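# Assemble the pet carrier: lid, closed door, upright

## Task

Fit the carrier's lid onto its base and install the door so that it sits in place and is closed. The finished carrier must be standing upright.

## Robot and tools

ROBOT. There are two arms, left_arm and right_arm, each a six-joint arm ending in a two-finger parallel gripper with a camera on the wrist. Each gripper's fingers point along its own +z axis and close along its y axis. end_effector_position is the spot between the finger pads, roughly 1 cm short of the tips.

FRAMES. In the scene frame the origin sits at table-top height, halfway between the nominal arm bases. +z is up, +x reaches out over the table, and left_arm is on the +y side. Camera left/right does not match arm names. The actual bases are at left_arm (+0.033, +0.239, 0) m with quat_wxyz (+1.000, 0, 0, +0.010), and right_arm (-0.003, -0.248, 0) m with quat_wxyz (+1.000, 0, 0, -0.025). Hand poses, targets and wrist camera poses are reported in each arm's own base frame. Fixed cameras and the table use the scene frame. Printed positions can be off by a few cm, more when the arm is stretched.

execute_actions. actions is a list of actions. Each action is a table of up to 15 rows, one per 1/30 s control step. A table with fewer rows repeats its last row until 15 steps pass. Every row holds 14 numbers in [-1, 1], both arms always: left_arm dx, dy, dz, rx, ry, rz, opening, then right_arm in the same order. dx..rz are offsets, not poses. They are measured from that arm's Hand target as it stood when the action began, along that arm's base axes, and rotation is about the Hand target position. Each row counts from that same start point, not from the row before. Sending the same offset again moves the arm further. Scale: 1.0 = 0.6 m or 180 degrees. rx, ry, rz form one rotation vector. A translation longer than 1.0 may be shortened. opening is absolute: +1 fully open (0.093 m), -1 closed. Six zeros re-command the current Hand target. cameras picks images by name; with an empty actions list all images come back by default.

move. target is either one 14-number row or a list of up to 15 rows, laid out like the rows above. All rows are offsets from the same starting Hand targets, not chained. Each gripper travels a straight path and rotates the short way. speed is the top path speed in m/s, 0.002 to 2.9, default 0.25, rotation up to twice that in rad/s; one value or one per target. blend (m) rounds corners in a list; 0 stops at each point. opening_speed sets how fast openings change, per second on the -1..+1 scale, at least 0.2. grip_force is a per-pad force limit in newtons, about 10 to 50, one value or one per arm; it persists and lower values close slowly. blocking=false returns early while the move continues. A move lasts at least 0.5 s and at most 10 s; it does not avoid obstacles or the other arm. The result adds a move: line such as done, off_target, moving, held or fault, plus limits (paced = pose clipped, held = steps withheld). done means within 10 mm and 2 degrees; neither done nor off_target tells you about contact.

wait(seconds 0 to 10) lets the scene run with commands held. stop brakes a running move. zoom_image(camera, region [x0, y0, x1, y1], at most 504 by 504 px) enlarges part of a camera's latest image. Cameras: cam_head_left, cam_head_right, cam_high, cam_low, cam_left_wrist, cam_right_wrist, all 672x504. read_manual only returns licence text. finished_scene(scene = current scene number) ends the scene irreversibly; the goal must hold with the robot let go.

RESULTS. Hand target is the last commanded pose after clipping; the next offsets start from it. The gripper often rests short of it; another command, even zeros, asks again, and if still short send the missing distance. Tool commands shows current commands; otherwise the last sent values stand, and a 0 opening is a real command, so resend the present opening to keep a gripper as is. grip_measured is the finger motor on the +1 open / -1 closed scale: pads meet near -0.94 and an object of width w mm reads about -0.94 + 0.0208*w (each gripper may read up to 0.02 high). For a firm grip on a rigid part, command 0.24 or more below that reading; just below it grips lightly. Keep sending the closing value to hold; send well above the width reading to release. Closing on nothing or something thin both rest below -0.94. Joint torques, joint velocities (may read within noise) and motor temperatures are also reported; calls that ran actions list some step positions.

CAUTIONS. The controller limits commanded orientation to 40 degrees from the measured one and puts position ahead of orientation, so check tilt after moves and correct it. Friction and weight can leave the hand low or short, and tiny moves may go sideways or not happen. Do not route paths close to an arm's own base; go around. Faster moves hit harder, and targets set past a contact press harder; an arm blocked by something keeps pushing until commanded back. Never let the two arms, grippers or wrist cameras touch or press each other, and never grip the other arm's fingers. Avoid pulling on camera cables. Do not drop parts, release moving parts, slam or push hard, and let nothing fall off the table or be left off it. Objects may occasionally get bumped by outside pushes. Motor heat rises when holding loads, reaching far or pushing against something: MOTOR HOT at 75 °C, at 90 °C the arm folds and stops working, at 100 °C it collapses. Any arm stop costs. Smooth, efficient motion is preferred.

Each tool is called after "Emit:" by a JSON object that holds its "name" and its "arguments", one argument or row to a line.

## Session

Emit:
{"name": "execute_actions", "arguments": {
  "actions": []
}}

Emit:
{"name": "zoom_image", "arguments": {
  "camera": "cam_head_left",
  "region": [260, 130, 430, 300]
}}

Emit:
{"name": "zoom_image", "arguments": {
  "camera": "cam_high",
  "region": [270, 210, 530, 390]
}}

Emit:
{"name": "zoom_image", "arguments": {
  "camera": "cam_low",
  "region": [220, 190, 470, 350]
}}

Scene clock: 0.00 s.
left_arm: end_effector_position=(+0.3976, -0.0585, +0.1717) grip_measured=+1.000 end_effector_quat_wxyz=(+0.612, -0.079, +0.785, +0.050) | right_arm: end_effector_position=(+0.3050, +0.1261, +0.2989) grip_measured=+1.000 end_effector_quat_wxyz=(+0.619, +0.018, +0.785, +0.004)
Joint positions: left_arm=[-0.356 1.385 0.563 0.535 -0.519 -0.165 0.093] | right_arm=[0.739 0.969 0.851 -0.202 0.73 0.247 0.093]
Joint velocities: within noise
Joint torques (N m): no reading
Motor temperatures (°C): left_arm=[28 27 41 37 28 27 25] | right_arm=[27 44 47 27 24 27 25]
Heat: left arm: 41 °C; right arm: 47 °C.
Hand target: left_arm +0.3998, -0.0593, +0.1811; +0.621, -0.083, +0.778, +0.046 | right_arm +0.3046, +0.1259, +0.3000; +0.618, +0.017, +0.786, +0.004
Tool commands: left_gripper/opening=+1.0 right_gripper/opening=+1.0

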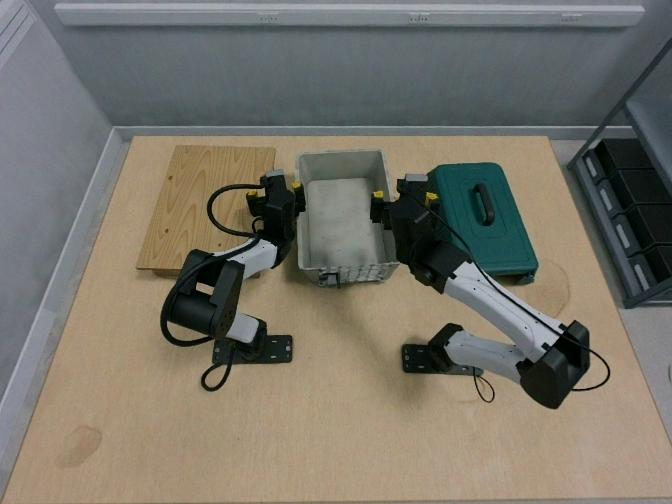

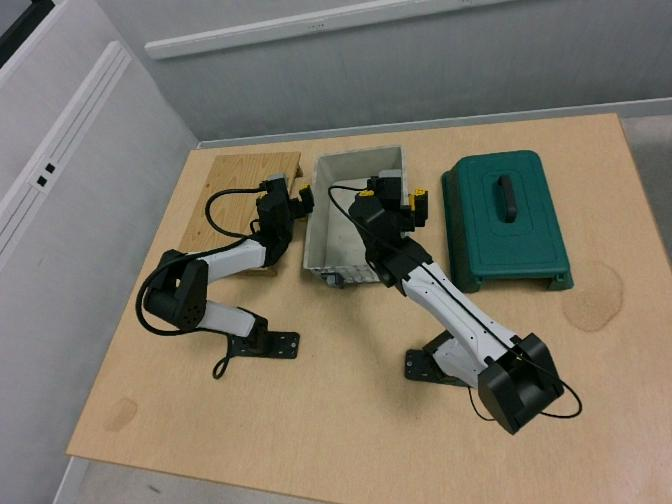

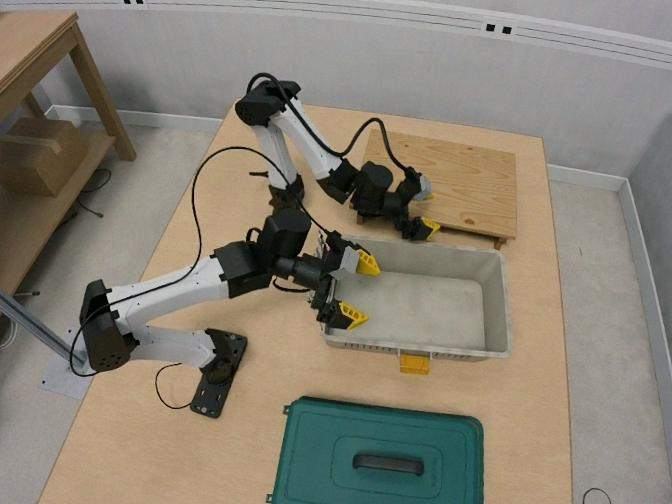

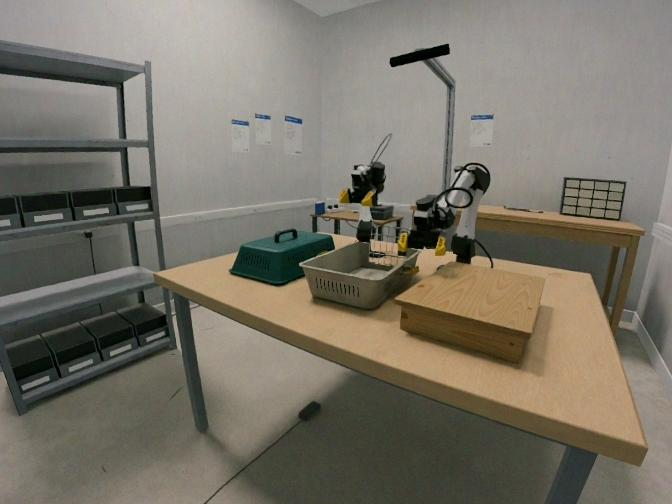

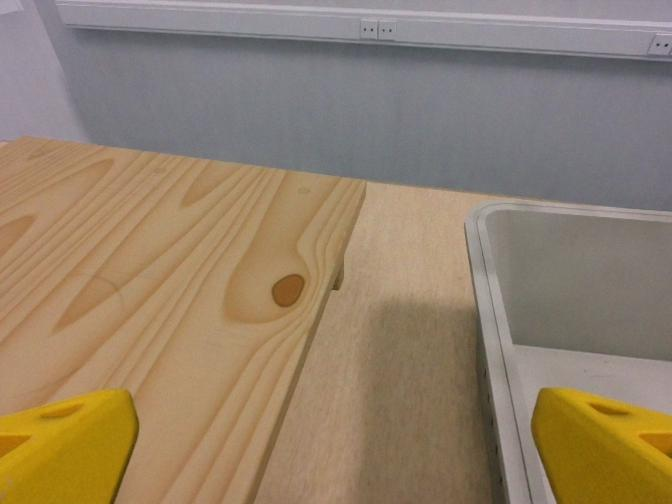

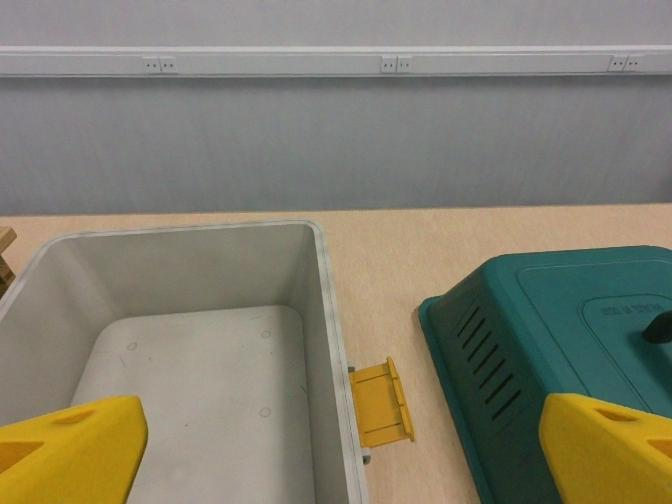

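Scaled by 2.965 from the camera's 672x504 image, which has a finer 960x720 frame.

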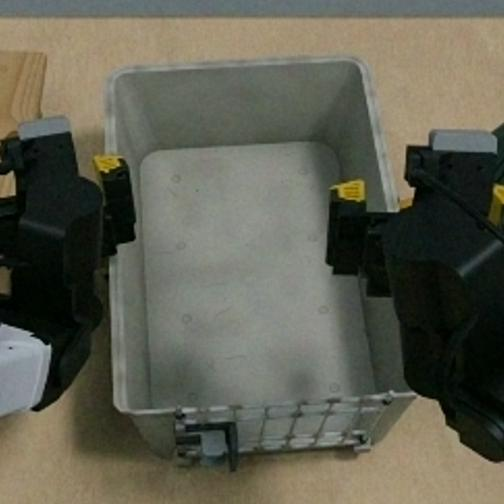

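Scaled by 1.938 from the camera's 672x504 image, which has a finer 960x720 frame.

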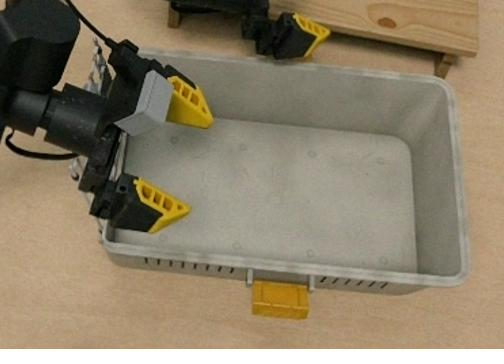

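Scaled by 2.016 from the camera's 672x504 image, which has a finer 960x720 frame.

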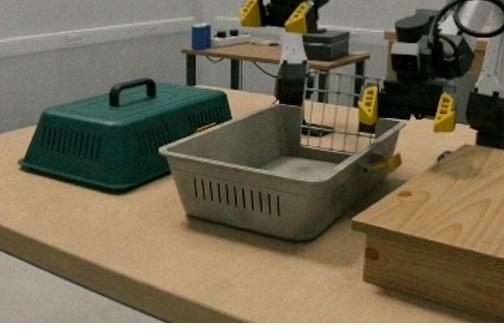

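Emit:
{"name": "move", "arguments": {
  "target": [
    [-0.083,0,0.25,0,0,0,1,0.134,-0.438,-0.03,-0.0076,0.09,0.008,1],
    [-0.5,0,0.25,0.015,0.03,-0.15,1,0.134,-0.438,-0.05,-0.0076,0.09,0.008,1],
    [-0.62,-0.26,0.075,0.03,0.064,-0.31,-1,0.134,-0.438,-0.05,-0.0076,0.09,0.008,1]
  ],
  "speed": 0.2,
  "blend": [0.03,0.03,0],
  "cameras": ["all"]
}}

Emit:
{"name": "zoom_image", "arguments": {
  "camera": "cam_head_left",
  "region": [280, 200, 420, 300]
}}

Emit:
{"name": "zoom_image", "arguments": {
  "camera": "cam_low",
  "region": [290, 190, 440, 310]
}}

Scene clock: 44.67 s.
left_arm: end_effector_position=(+0.0274, -0.2118, +0.2138) grip_measured=-0.981 end_effector_quat_wxyz=(+0.489, +0.341, +0.780, -0.193) | right_arm: end_effector_position=(+0.3855, -0.1357, +0.2784) grip_measured=+1.000 end_effector_quat_wxyz=(+0.507, +0.001, +0.862, -0.006)
Joint positions: left_arm=[-2.214 0.924 0.828 -1.192 -1.086 -1.219 0] | right_arm=[-0.512 1.343 1.218 -0.44 -0.432 -0.268 0.093]
Joint torques (N m): left_arm=[-0.01 -0.27 11.08 0.86 -0.92 -0.11] | right_arm=[-0.43 -5.56 6.16 1.76 -0.25 -0.19]
Motor temperatures (°C): left_arm=[28 28 45 41 28 27 25] | right_arm=[27 43 53 32 24 27 25]
Heat: left arm: 45 °C; right arm: 53 °C.
Hand target: left_arm +0.0278, -0.2153, +0.2261; +0.495, +0.323, +0.780, -0.207 | right_arm +0.3850, -0.1368, +0.2701; +0.501, +0.000, +0.865, +0.000
Off the commanded pose: left_arm 0.013 m, 3 deg | right_arm 0.009 m, 1 deg.
move: off_target (left_arm); target 3's new opening was sent with left_arm's hand 0.013 m and 3 deg from that target; limits=paced

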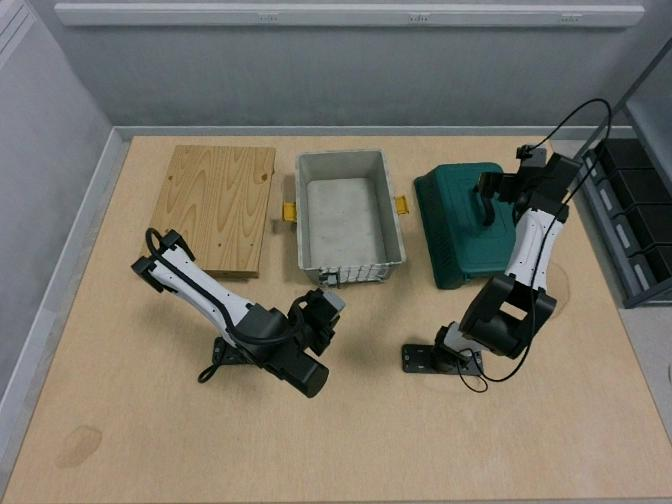

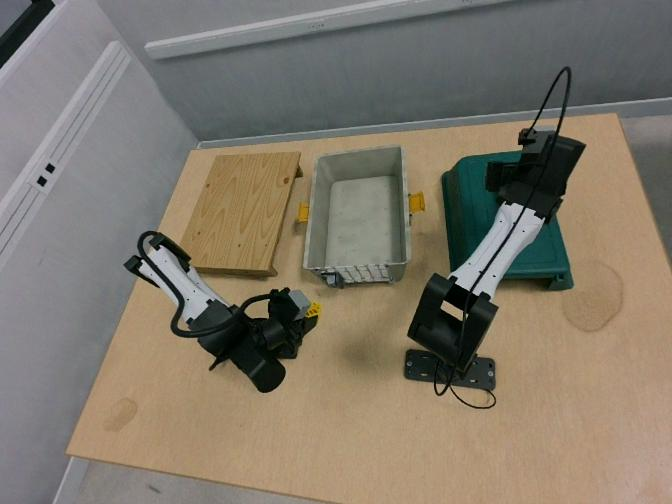

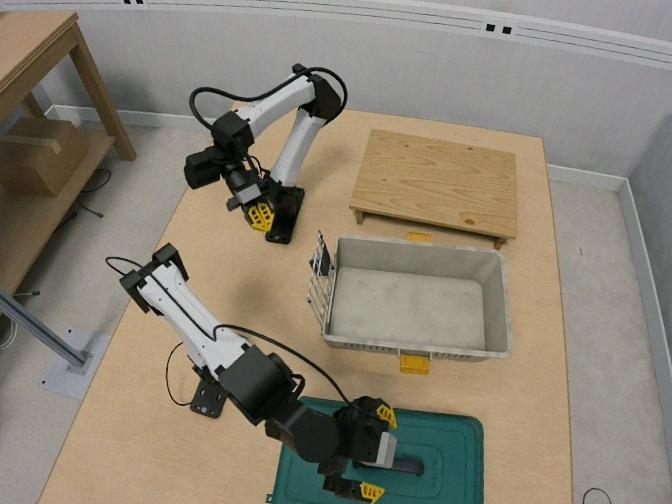

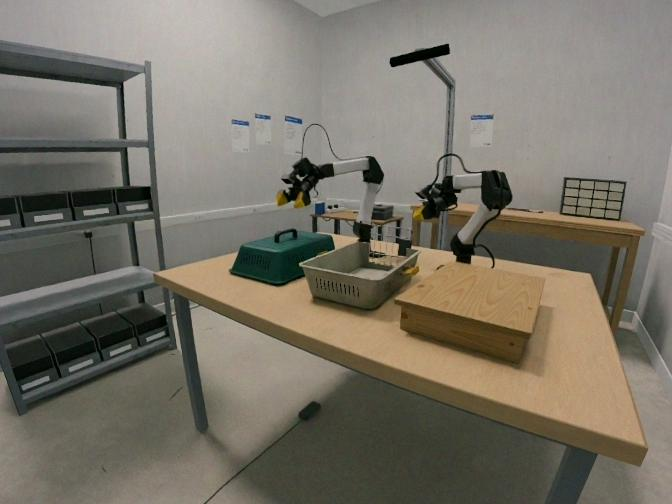

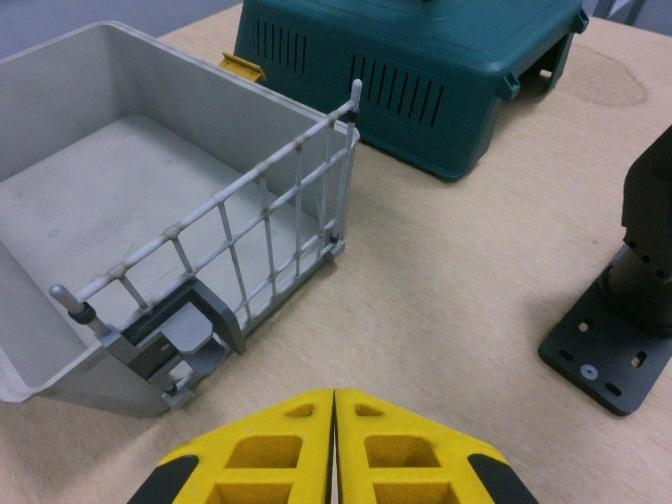

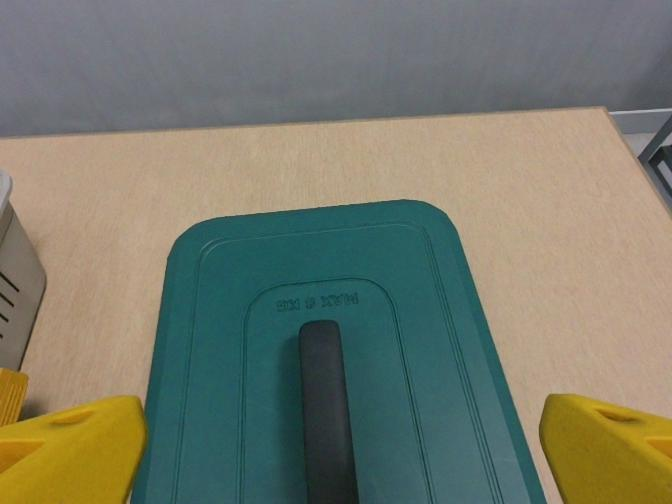

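Scaled by 3.600 from the camera's 672x504 image, which has a finer 960x720 frame.

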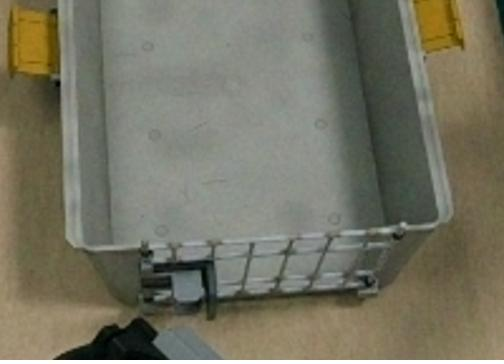

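Scaled by 3.360 from the camera's 672x504 image, which has a finer 960x720 frame.

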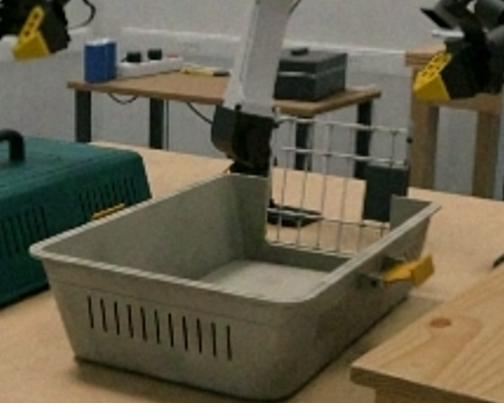

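Emit:
{"name": "move", "arguments": {
  "target": [
    [0,0,0,0,0,0,-1,0.03,0.02,-0.1,0,0,0.024,1],
    [0,0,0,0,0,0,-1,0.035,0.02,-0.175,0,0,0.024,1]
  ],
  "speed": 0.12,
  "cameras": ["cam_right_wrist","cam_low"]
}}

Emit:
{"name": "zoom_image", "arguments": {
  "camera": "cam_low",
  "region": [220, 180, 350, 290]
}}

Scene clock: 65.97 s.
left_arm: end_effector_position=(+0.0274, -0.2118, +0.2138) grip_measured=-0.981 end_effector_quat_wxyz=(+0.489, +0.341, +0.780, -0.193) | right_arm: end_effector_position=(+0.4051, -0.1306, +0.1699) grip_measured=+1.000 end_effector_quat_wxyz=(+0.504, -0.025, +0.863, +0.012)
Joint positions: left_arm=[-2.214 0.924 0.828 -1.192 -1.086 -1.219 0] | right_arm=[-0.491 1.469 0.896 -0.01 -0.466 -0.294 0.093]
Joint torques (N m): left_arm=[-0.01 -0.25 11.08 0.86 -0.92 -0.1] | right_arm=[1.13 -6.54 6.38 1.74 -0.23 -0.16]
Heat: left arm: 48 °C; right arm: 51 °C.
Hand target: left_arm +0.0279, -0.2153, +0.2261; +0.495, +0.323, +0.780, -0.207 | right_arm +0.4060, -0.1247, +0.1649; +0.501, -0.032, +0.865, +0.019
Off the commanded pose: left_arm 0.013 m, 3 deg | right_arm 0.008 m, 1 deg.
move: off_target (left_arm)
Images, in order (width x height): cam_low 672x504, cam_right_wrist 672x504.

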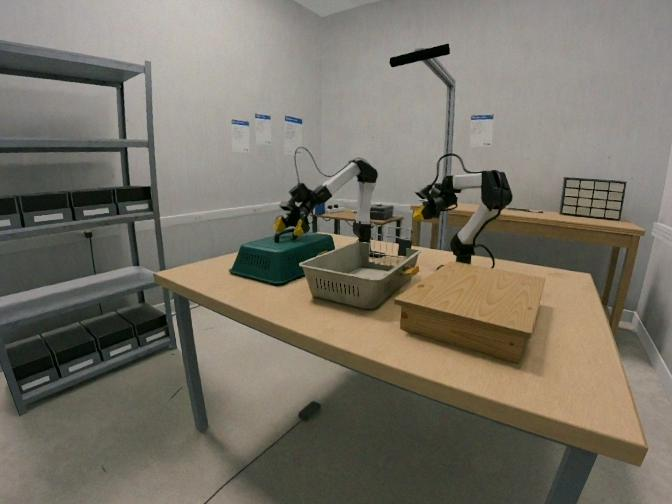

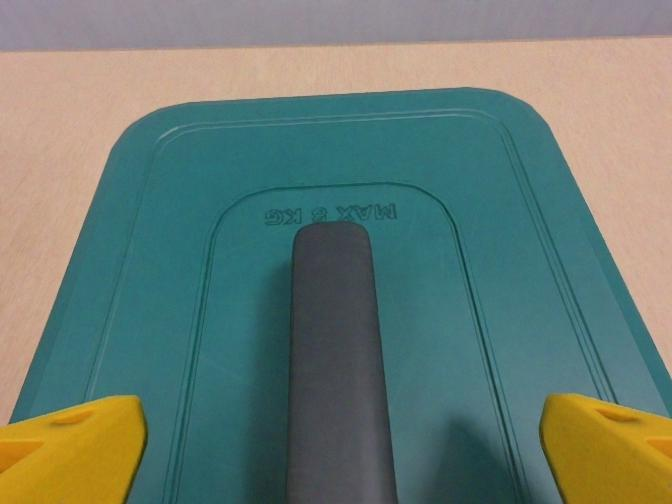

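Scaled by 3.877 from the camera's 672x504 image, which has a finer 960x720 frame.

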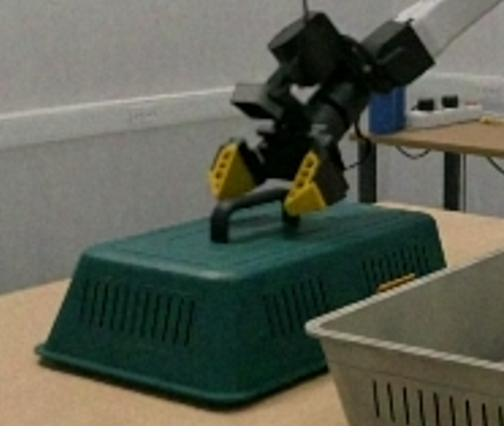

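Emit:
{"name": "move", "arguments": {
  "target": [
    [0,0,0,0,0,0,-1,0.012,0.002,-0.026,0,0,0,1],
    [0,0,0,0,0,0,-1,0.012,0.002,-0.026,0,0,0,-1]
  ],
  "speed": 0.1,
  "opening_speed": 0.8,
  "cameras": ["cam_right_wrist","cam_low"]
}}

Emit:
{"name": "zoom_image", "arguments": {
  "camera": "cam_low",
  "region": [220, 180, 350, 290]
}}

Scene clock: 78.53 s.
left_arm: end_effector_position=(+0.0274, -0.2118, +0.2138) grip_measured=-0.981 end_effector_quat_wxyz=(+0.489, +0.341, +0.780, -0.193) | right_arm: end_effector_position=(+0.4133, -0.1283, +0.1577) grip_measured=-0.624 end_effector_quat_wxyz=(+0.508, -0.032, +0.861, +0.010)
Joint positions: left_arm=[-2.214 0.924 0.828 -1.192 -1.086 -1.219 0] | right_arm=[-0.475 1.512 0.874 0.067 -0.46 -0.295 0.015]
Joint torques (N m): left_arm=[-0.01 -0.27 11.1 0.85 -0.92 -0.1] | right_arm=[1.01 -6.52 6.02 1.74 -0.17 -0.06]
Heat: left arm: 49 °C; right arm: 52 °C.
Hand target: left_arm +0.0279, -0.2153, +0.2261; +0.495, +0.323, +0.780, -0.207 | right_arm +0.4132, -0.1236, +0.1494; +0.501, -0.032, +0.865, +0.019
Off the commanded pose: left_arm 0.013 m, 3 deg | right_arm 0.010 m, 1 deg.
move: off_target (left_arm)
Images, in order (width x height): cam_low 672x504, cam_right_wrist 672x504.

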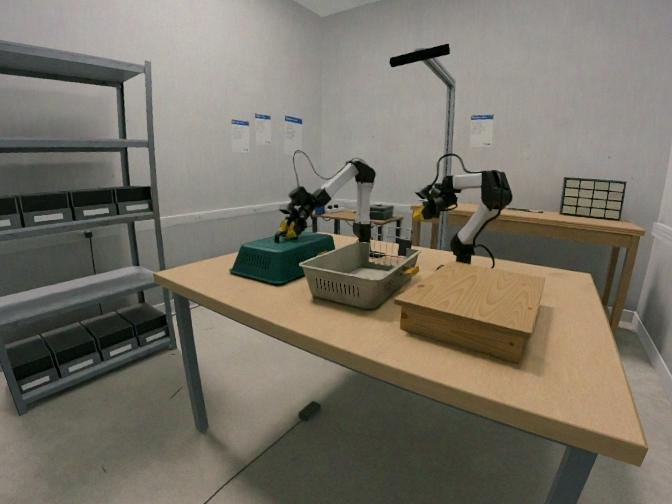

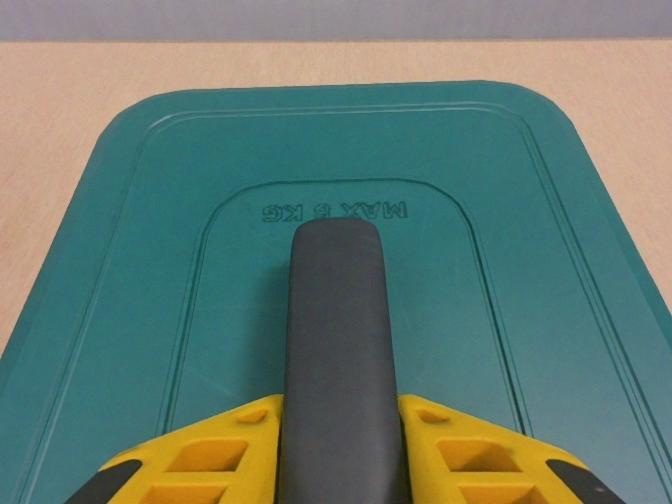

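Scaled by 3.877 from the camera's 672x504 image, which has a finer 960x720 frame.

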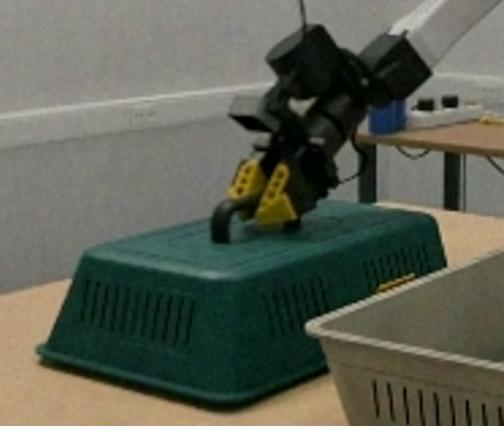

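Emit:
{"name": "move", "arguments": {
  "target": [
    [0,0,0,0,0,0,-1,0.01,0,0.12,0,-0.03,0,-1],
    [0,0,0,0,0,0,-1,0.06,0,0.36,0,-0.03,0,-1]
  ],
  "speed": 0.1,
  "blend": [0.03,0],
  "cameras": ["cam_right_wrist","cam_low","cam_head_left","cam_left_wrist"]
}}

Scene clock: 90.23 s.
left_arm: end_effector_position=(+0.0274, -0.2118, +0.2138) grip_measured=-0.981 end_effector_quat_wxyz=(+0.489, +0.341, +0.780, -0.193) | right_arm: end_effector_position=(+0.4414, -0.1253, +0.3339) grip_measured=-0.635 end_effector_quat_wxyz=(+0.503, -0.020, +0.864, +0.030)
Joint positions: left_arm=[-2.214 0.924 0.828 -1.192 -1.086 -1.219 0] | right_arm=[-0.436 1.588 1.67 -0.66 -0.446 -0.237 0.015]
Joint torques (N m): left_arm=[-0.01 -0.27 11.1 0.85 -0.92 -0.1] | right_arm=[0.98 -9.18 10.41 2.21 -0.19 -0.02]
Motor temperatures (°C): left_arm=[28 27 50 37 29 27 25] | right_arm=[27 46 53 35 24 27 26]
Heat: left arm: 50 °C; right arm: 53 °C.
Hand target: left_arm +0.0279, -0.2153, +0.2261; +0.495, +0.323, +0.780, -0.207 | right_arm +0.4493, -0.1236, +0.3653; +0.541, -0.033, +0.840, +0.017
Off the commanded pose: left_arm 0.013 m, 3 deg | right_arm 0.032 m, 6 deg.
move: off_target (left_arm, right_arm)
Images, in order (width x height): cam_head_left 672x504, cam_low 672x504, cam_left_wrist 672x504, cam_right_wrist 672x504.

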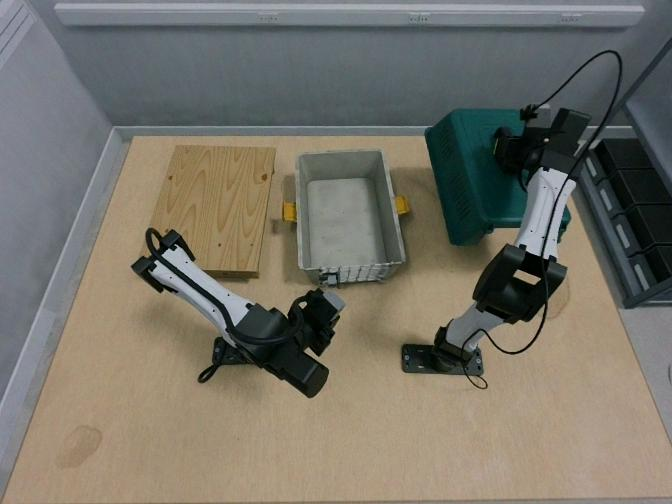

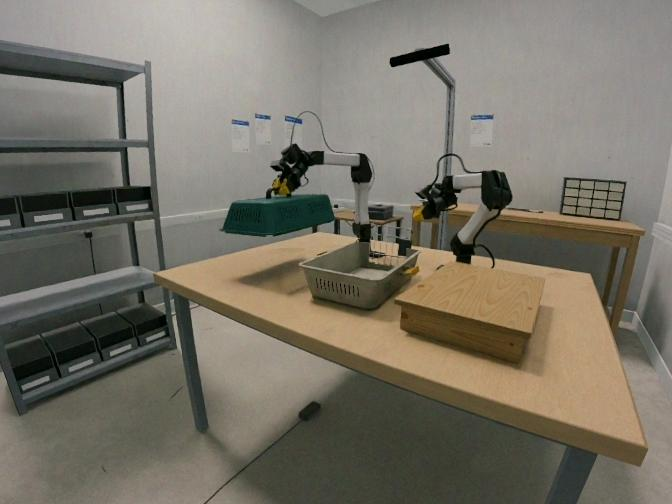

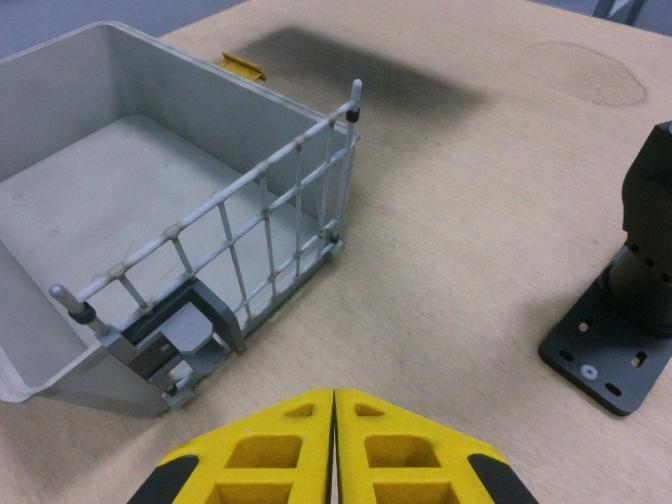

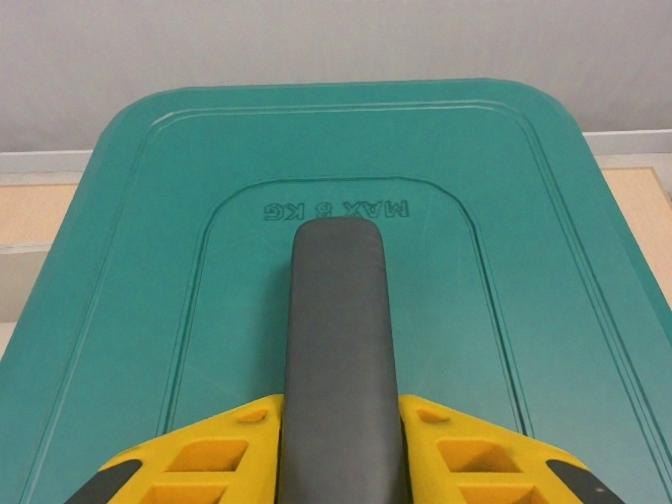

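Emit:
{"name": "move", "arguments": {
  "target": [0,0,0,0,0,0,-1,0.0,0.615,0.02,-0.0,-0.0,0.012,-1],
  "speed": 0.13,
  "cameras": ["cam_right_wrist","cam_low","cam_head_left","cam_left_wrist","cam_high"]
}}

Emit:
{"name": "zoom_image", "arguments": {
  "camera": "cam_head_left",
  "region": [280, 200, 420, 300]
}}

Emit:
{"name": "zoom_image", "arguments": {
  "camera": "cam_low",
  "region": [290, 190, 440, 310]
}}

Scene clock: 113.43 s.
left_arm: end_effector_position=(+0.0274, -0.2118, +0.2138) grip_measured=-0.981 end_effector_quat_wxyz=(+0.489, +0.341, +0.780, -0.193) | right_arm: end_effector_position=(+0.4428, +0.2454, +0.3427) grip_measured=-0.636 end_effector_quat_wxyz=(+0.499, -0.074, +0.863, +0.013)
Joint positions: left_arm=[-2.214 0.924 0.828 -1.192 -1.086 -1.219 0] | right_arm=[0.655 1.809 1.97 -0.756 0.464 0.235 0.015]
Joint torques (N m): left_arm=[-0.01 -0.27 11.08 0.86 -0.92 -0.1] | right_arm=[0.38 -11.14 10.77 2.18 0.47 -0.03]
Motor temperatures (°C): left_arm=[28 27 51 36 29 27 25] | right_arm=[27 47 59 39 24 27 26]
Heat: left arm: 51 °C; right arm: 59 °C.
Hand target: left_arm +0.0279, -0.2153, +0.2261; +0.495, +0.323, +0.780, -0.207 | right_arm +0.4493, +0.2453, +0.3773; +0.541, -0.049, +0.839, +0.027
Off the commanded pose: left_arm 0.013 m, 3 deg | right_arm 0.035 m, 6 deg.
move: off_target (left_arm, right_arm)
Images, in order (width x height): cam_head_left 672x504, cam_high 672x504, cam_low 672x504, cam_left_wrist 672x504, cam_right_wrist 672x504.

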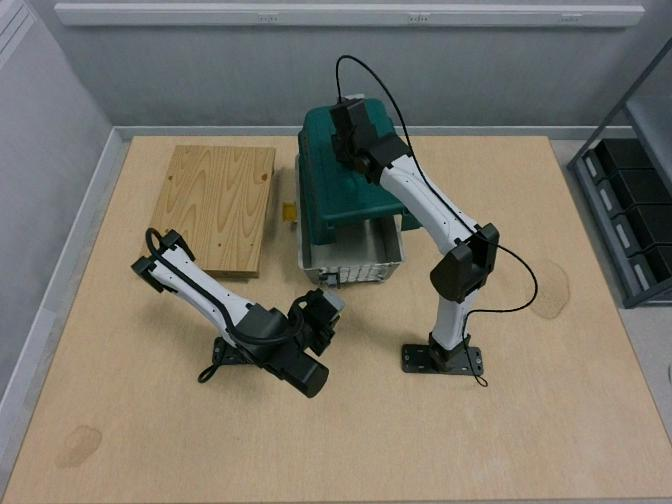

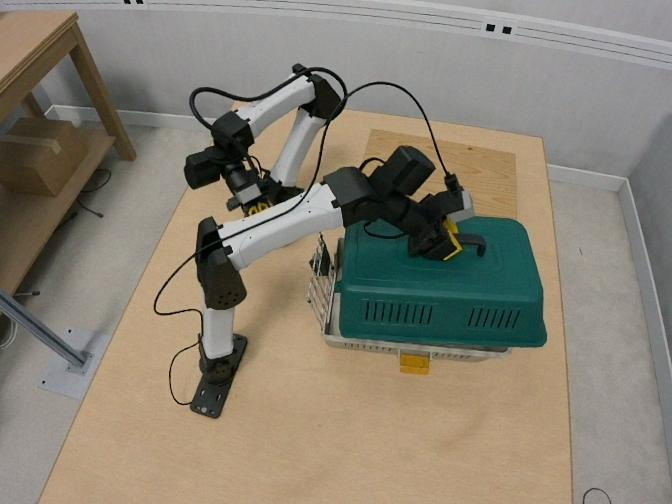

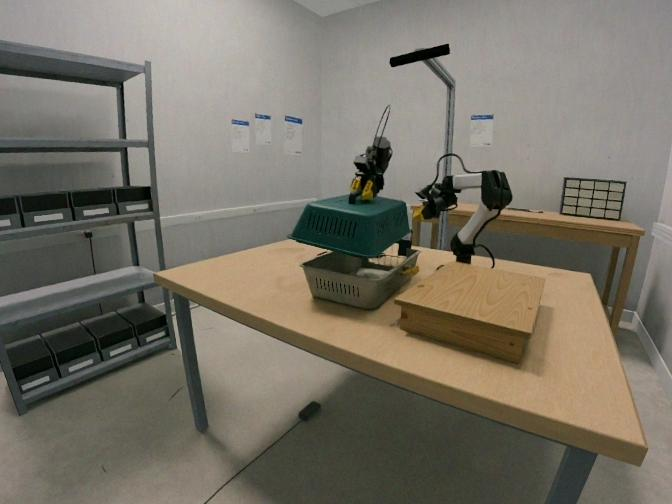

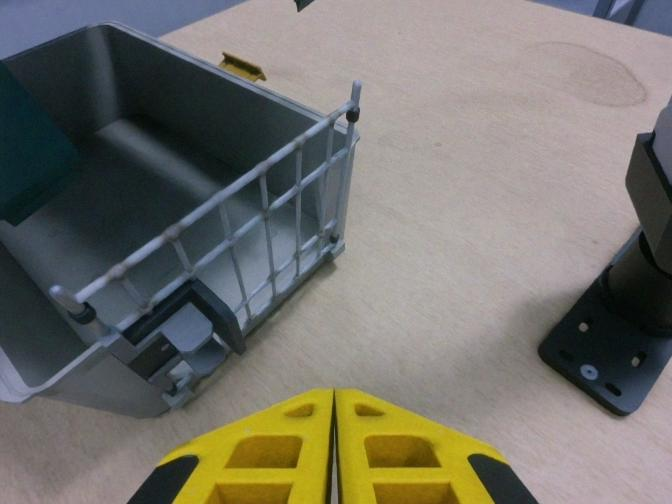

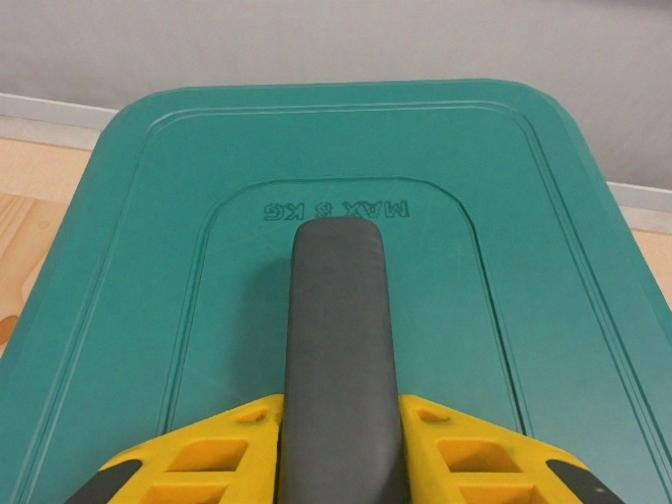

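Scaled by 3.600 from the camera's 672x504 image, which has a finer 960x720 frame.

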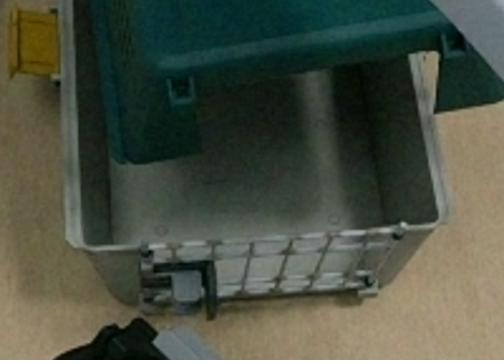

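Scaled by 3.360 from the camera's 672x504 image, which has a finer 960x720 frame.

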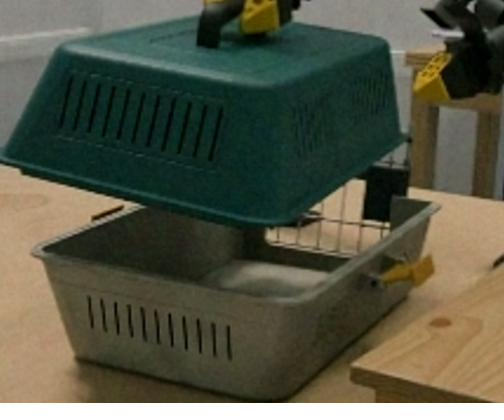

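Emit:
{"name": "move", "arguments": {
  "target": [0,0,0,0,0,0,-1,-0.05,0.018,-0.06,0.012,-0.0,-0.026,-1],
  "speed": 0.08,
  "cameras": ["cam_low","cam_head_left","cam_left_wrist","cam_high"]
}}

Emit:
{"name": "zoom_image", "arguments": {
  "camera": "cam_head_left",
  "region": [280, 200, 420, 300]
}}

Emit:
{"name": "zoom_image", "arguments": {
  "camera": "cam_low",
  "region": [290, 190, 440, 310]
}}

Emit:
{"name": "zoom_image", "arguments": {
  "camera": "cam_high",
  "region": [310, 210, 530, 370]
}}

Scene clock: 127.97 s.
left_arm: end_effector_position=(+0.0274, -0.2118, +0.2138) grip_measured=-0.981 end_effector_quat_wxyz=(+0.489, +0.341, +0.780, -0.193) | right_arm: end_effector_position=(+0.4197, +0.2601, +0.3023) grip_measured=-0.636 end_effector_quat_wxyz=(+0.497, -0.033, +0.867, -0.001)
Joint positions: left_arm=[-2.214 0.924 0.828 -1.192 -1.086 -1.219 0] | right_arm=[0.748 1.766 1.768 -0.662 0.599 0.372 0.015]
Joint torques (N m): left_arm=[-0.01 -0.25 11.1 0.86 -0.92 -0.1] | right_arm=[0.68 -14.6 7.57 2.14 0.55 -0.03]
Motor temperatures (°C): left_arm=[28 27 51 36 29 27 25] | right_arm=[27 52 58 40 24 27 27]
Heat: left arm: 51 °C; right arm: 58 °C.
Hand target: left_arm +0.0279, -0.2153, +0.2261; +0.495, +0.323, +0.780, -0.207 | right_arm +0.4192, +0.2562, +0.3412; +0.542, -0.004, +0.840, +0.021
Off the commanded pose: left_arm 0.013 m, 3 deg | right_arm 0.039 m, 7 deg.
move: off_target (left_arm, right_arm)
Images, in order (width x height): cam_head_left 672x504, cam_high 672x504, cam_low 672x504, cam_left_wrist 672x504.

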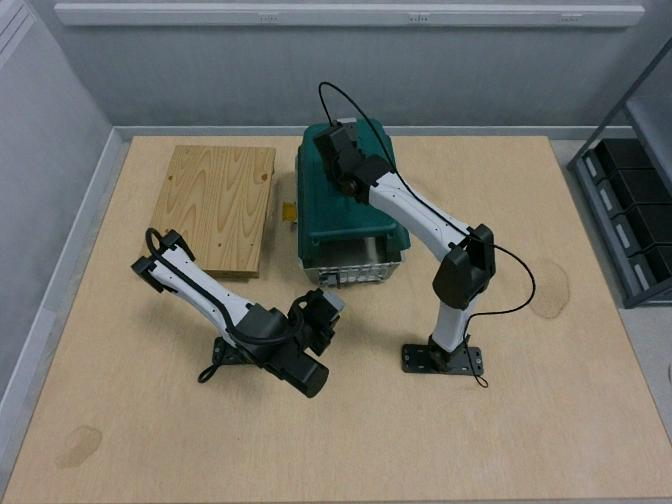

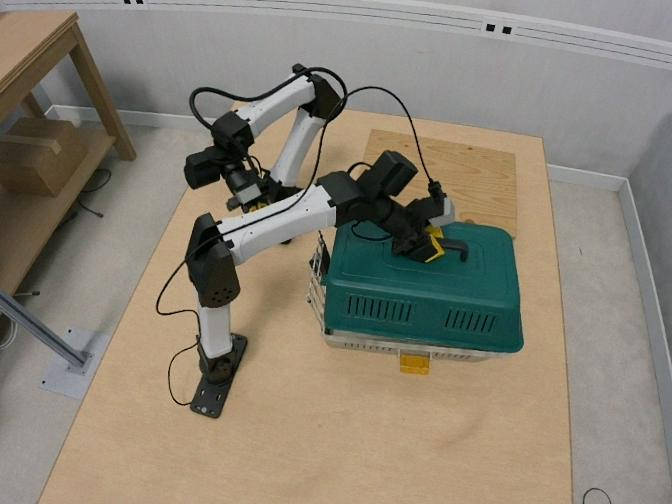

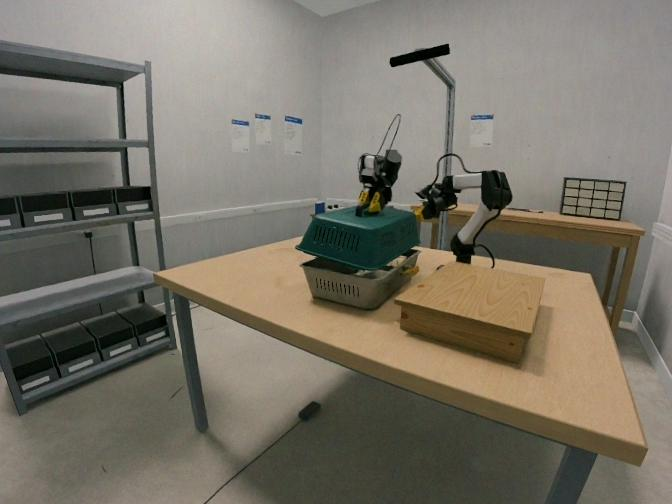

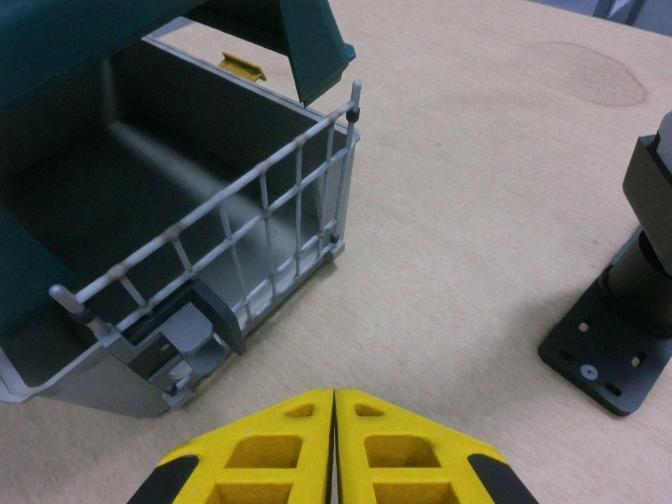

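Scaled by 3.600 from the camera's 672x504 image, which has a finer 960x720 frame.

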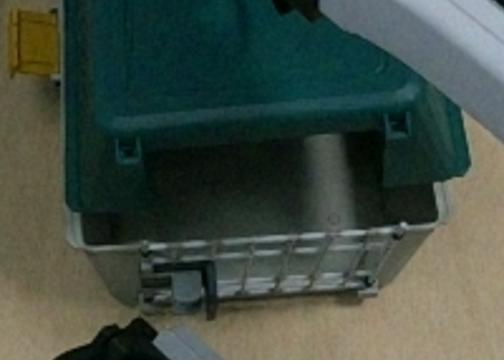

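Scaled by 3.360 from the camera's 672x504 image, which has a finer 960x720 frame.

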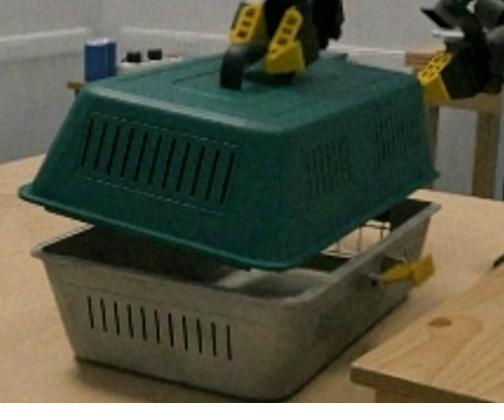

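Scaled by 2.291 from the camera's 672x504 image, which has a finer 960x720 frame.

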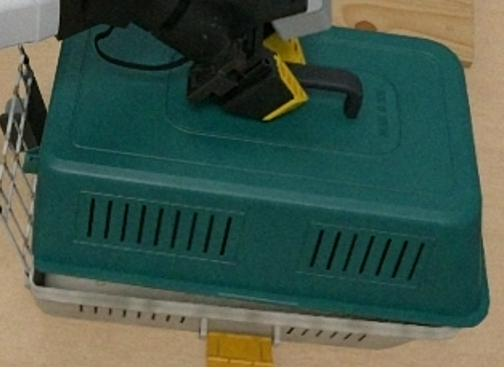

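Emit:
{"name": "move", "arguments": {
  "target": [0,0,0,0,0,0,-1,-0.013,-0.018,-0.01,0.01,0.022,-0.004,-1],
  "speed": 0.06,
  "cameras": ["cam_low","cam_head_left","cam_left_wrist","cam_high"]
}}

Emit:
{"name": "zoom_image", "arguments": {
  "camera": "cam_head_left",
  "region": [280, 200, 420, 300]
}}

Emit:
{"name": "zoom_image", "arguments": {
  "camera": "cam_low",
  "region": [290, 190, 440, 310]
}}

Emit:
{"name": "zoom_image", "arguments": {
  "camera": "cam_high",
  "region": [310, 210, 530, 370]
}}

Scene clock: 146.50 s.
left_arm: end_effector_position=(+0.0274, -0.2118, +0.2138) grip_measured=-0.981 end_effector_quat_wxyz=(+0.489, +0.341, +0.780, -0.193) | right_arm: end_effector_position=(+0.4108, +0.2523, +0.2957) grip_measured=-0.636 end_effector_quat_wxyz=(+0.474, -0.017, +0.880, +0.002)
Joint positions: left_arm=[-2.214 0.924 0.828 -1.192 -1.086 -1.219 0] | right_arm=[0.745 1.752 1.768 -0.735 0.584 0.435 0.015]
Joint torques (N m): left_arm=[-0.01 -0.25 11.1 0.86 -0.92 -0.1] | right_arm=[-0.49 -14.67 8.53 1.92 0.34 -0.04]
Motor temperatures (°C): left_arm=[28 27 52 36 29 27 25] | right_arm=[27 59 56 42 24 27 27]
Heat: left arm: 52 °C; right arm: 59 °C.
Hand target: left_arm +0.0279, -0.2153, +0.2261; +0.495, +0.323, +0.780, -0.207 | right_arm +0.4114, +0.2454, +0.3353; +0.513, +0.010, +0.858, +0.031
Off the commanded pose: left_arm 0.013 m, 3 deg | right_arm 0.040 m, 7 deg.
move: off_target (left_arm, right_arm)
Images, in order (width x height): cam_head_left 672x504, cam_high 672x504, cam_low 672x504, cam_left_wrist 672x504.

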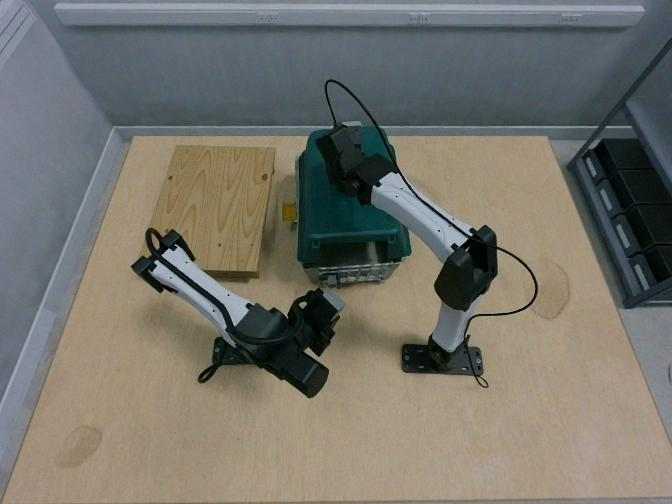

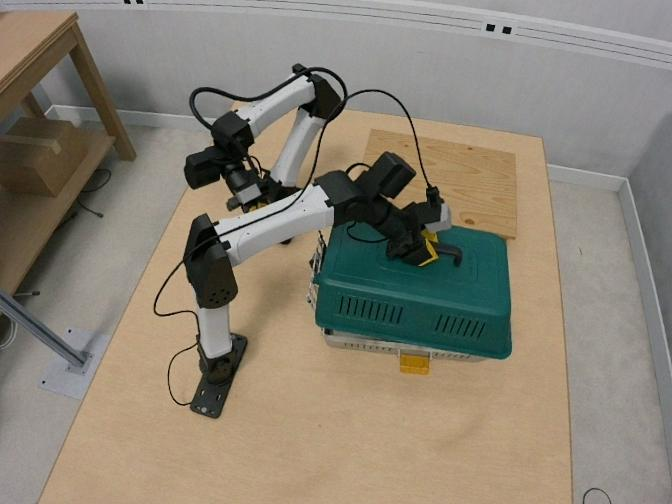

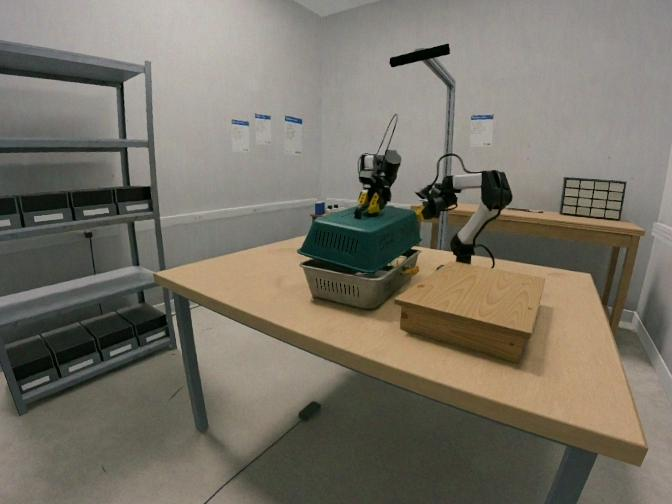

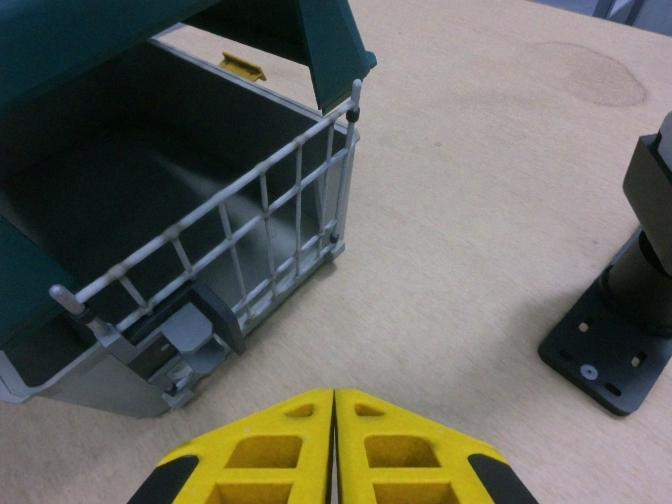

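Scaled by 3.600 from the camera's 672x504 image, which has a finer 960x720 frame.

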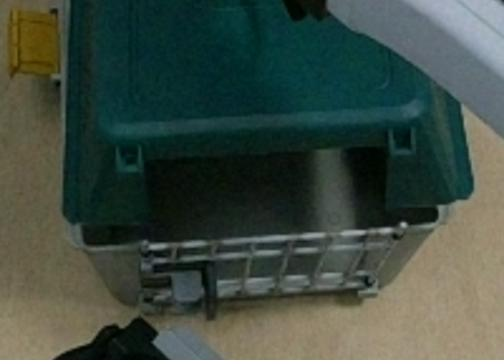

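Scaled by 3.360 from the camera's 672x504 image, which has a finer 960x720 frame.

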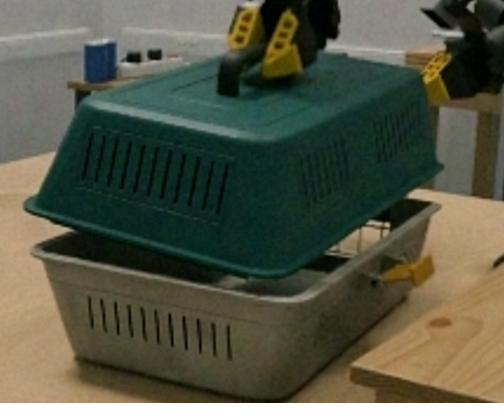

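Scaled by 2.291 from the camera's 672x504 image, which has a finer 960x720 frame.

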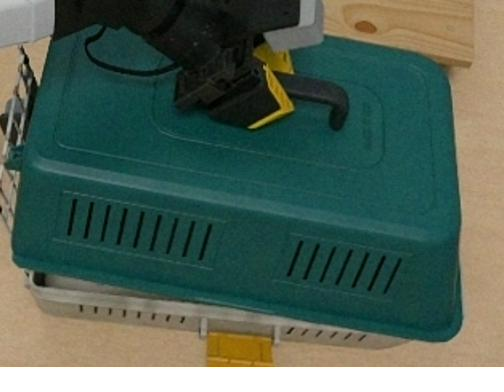

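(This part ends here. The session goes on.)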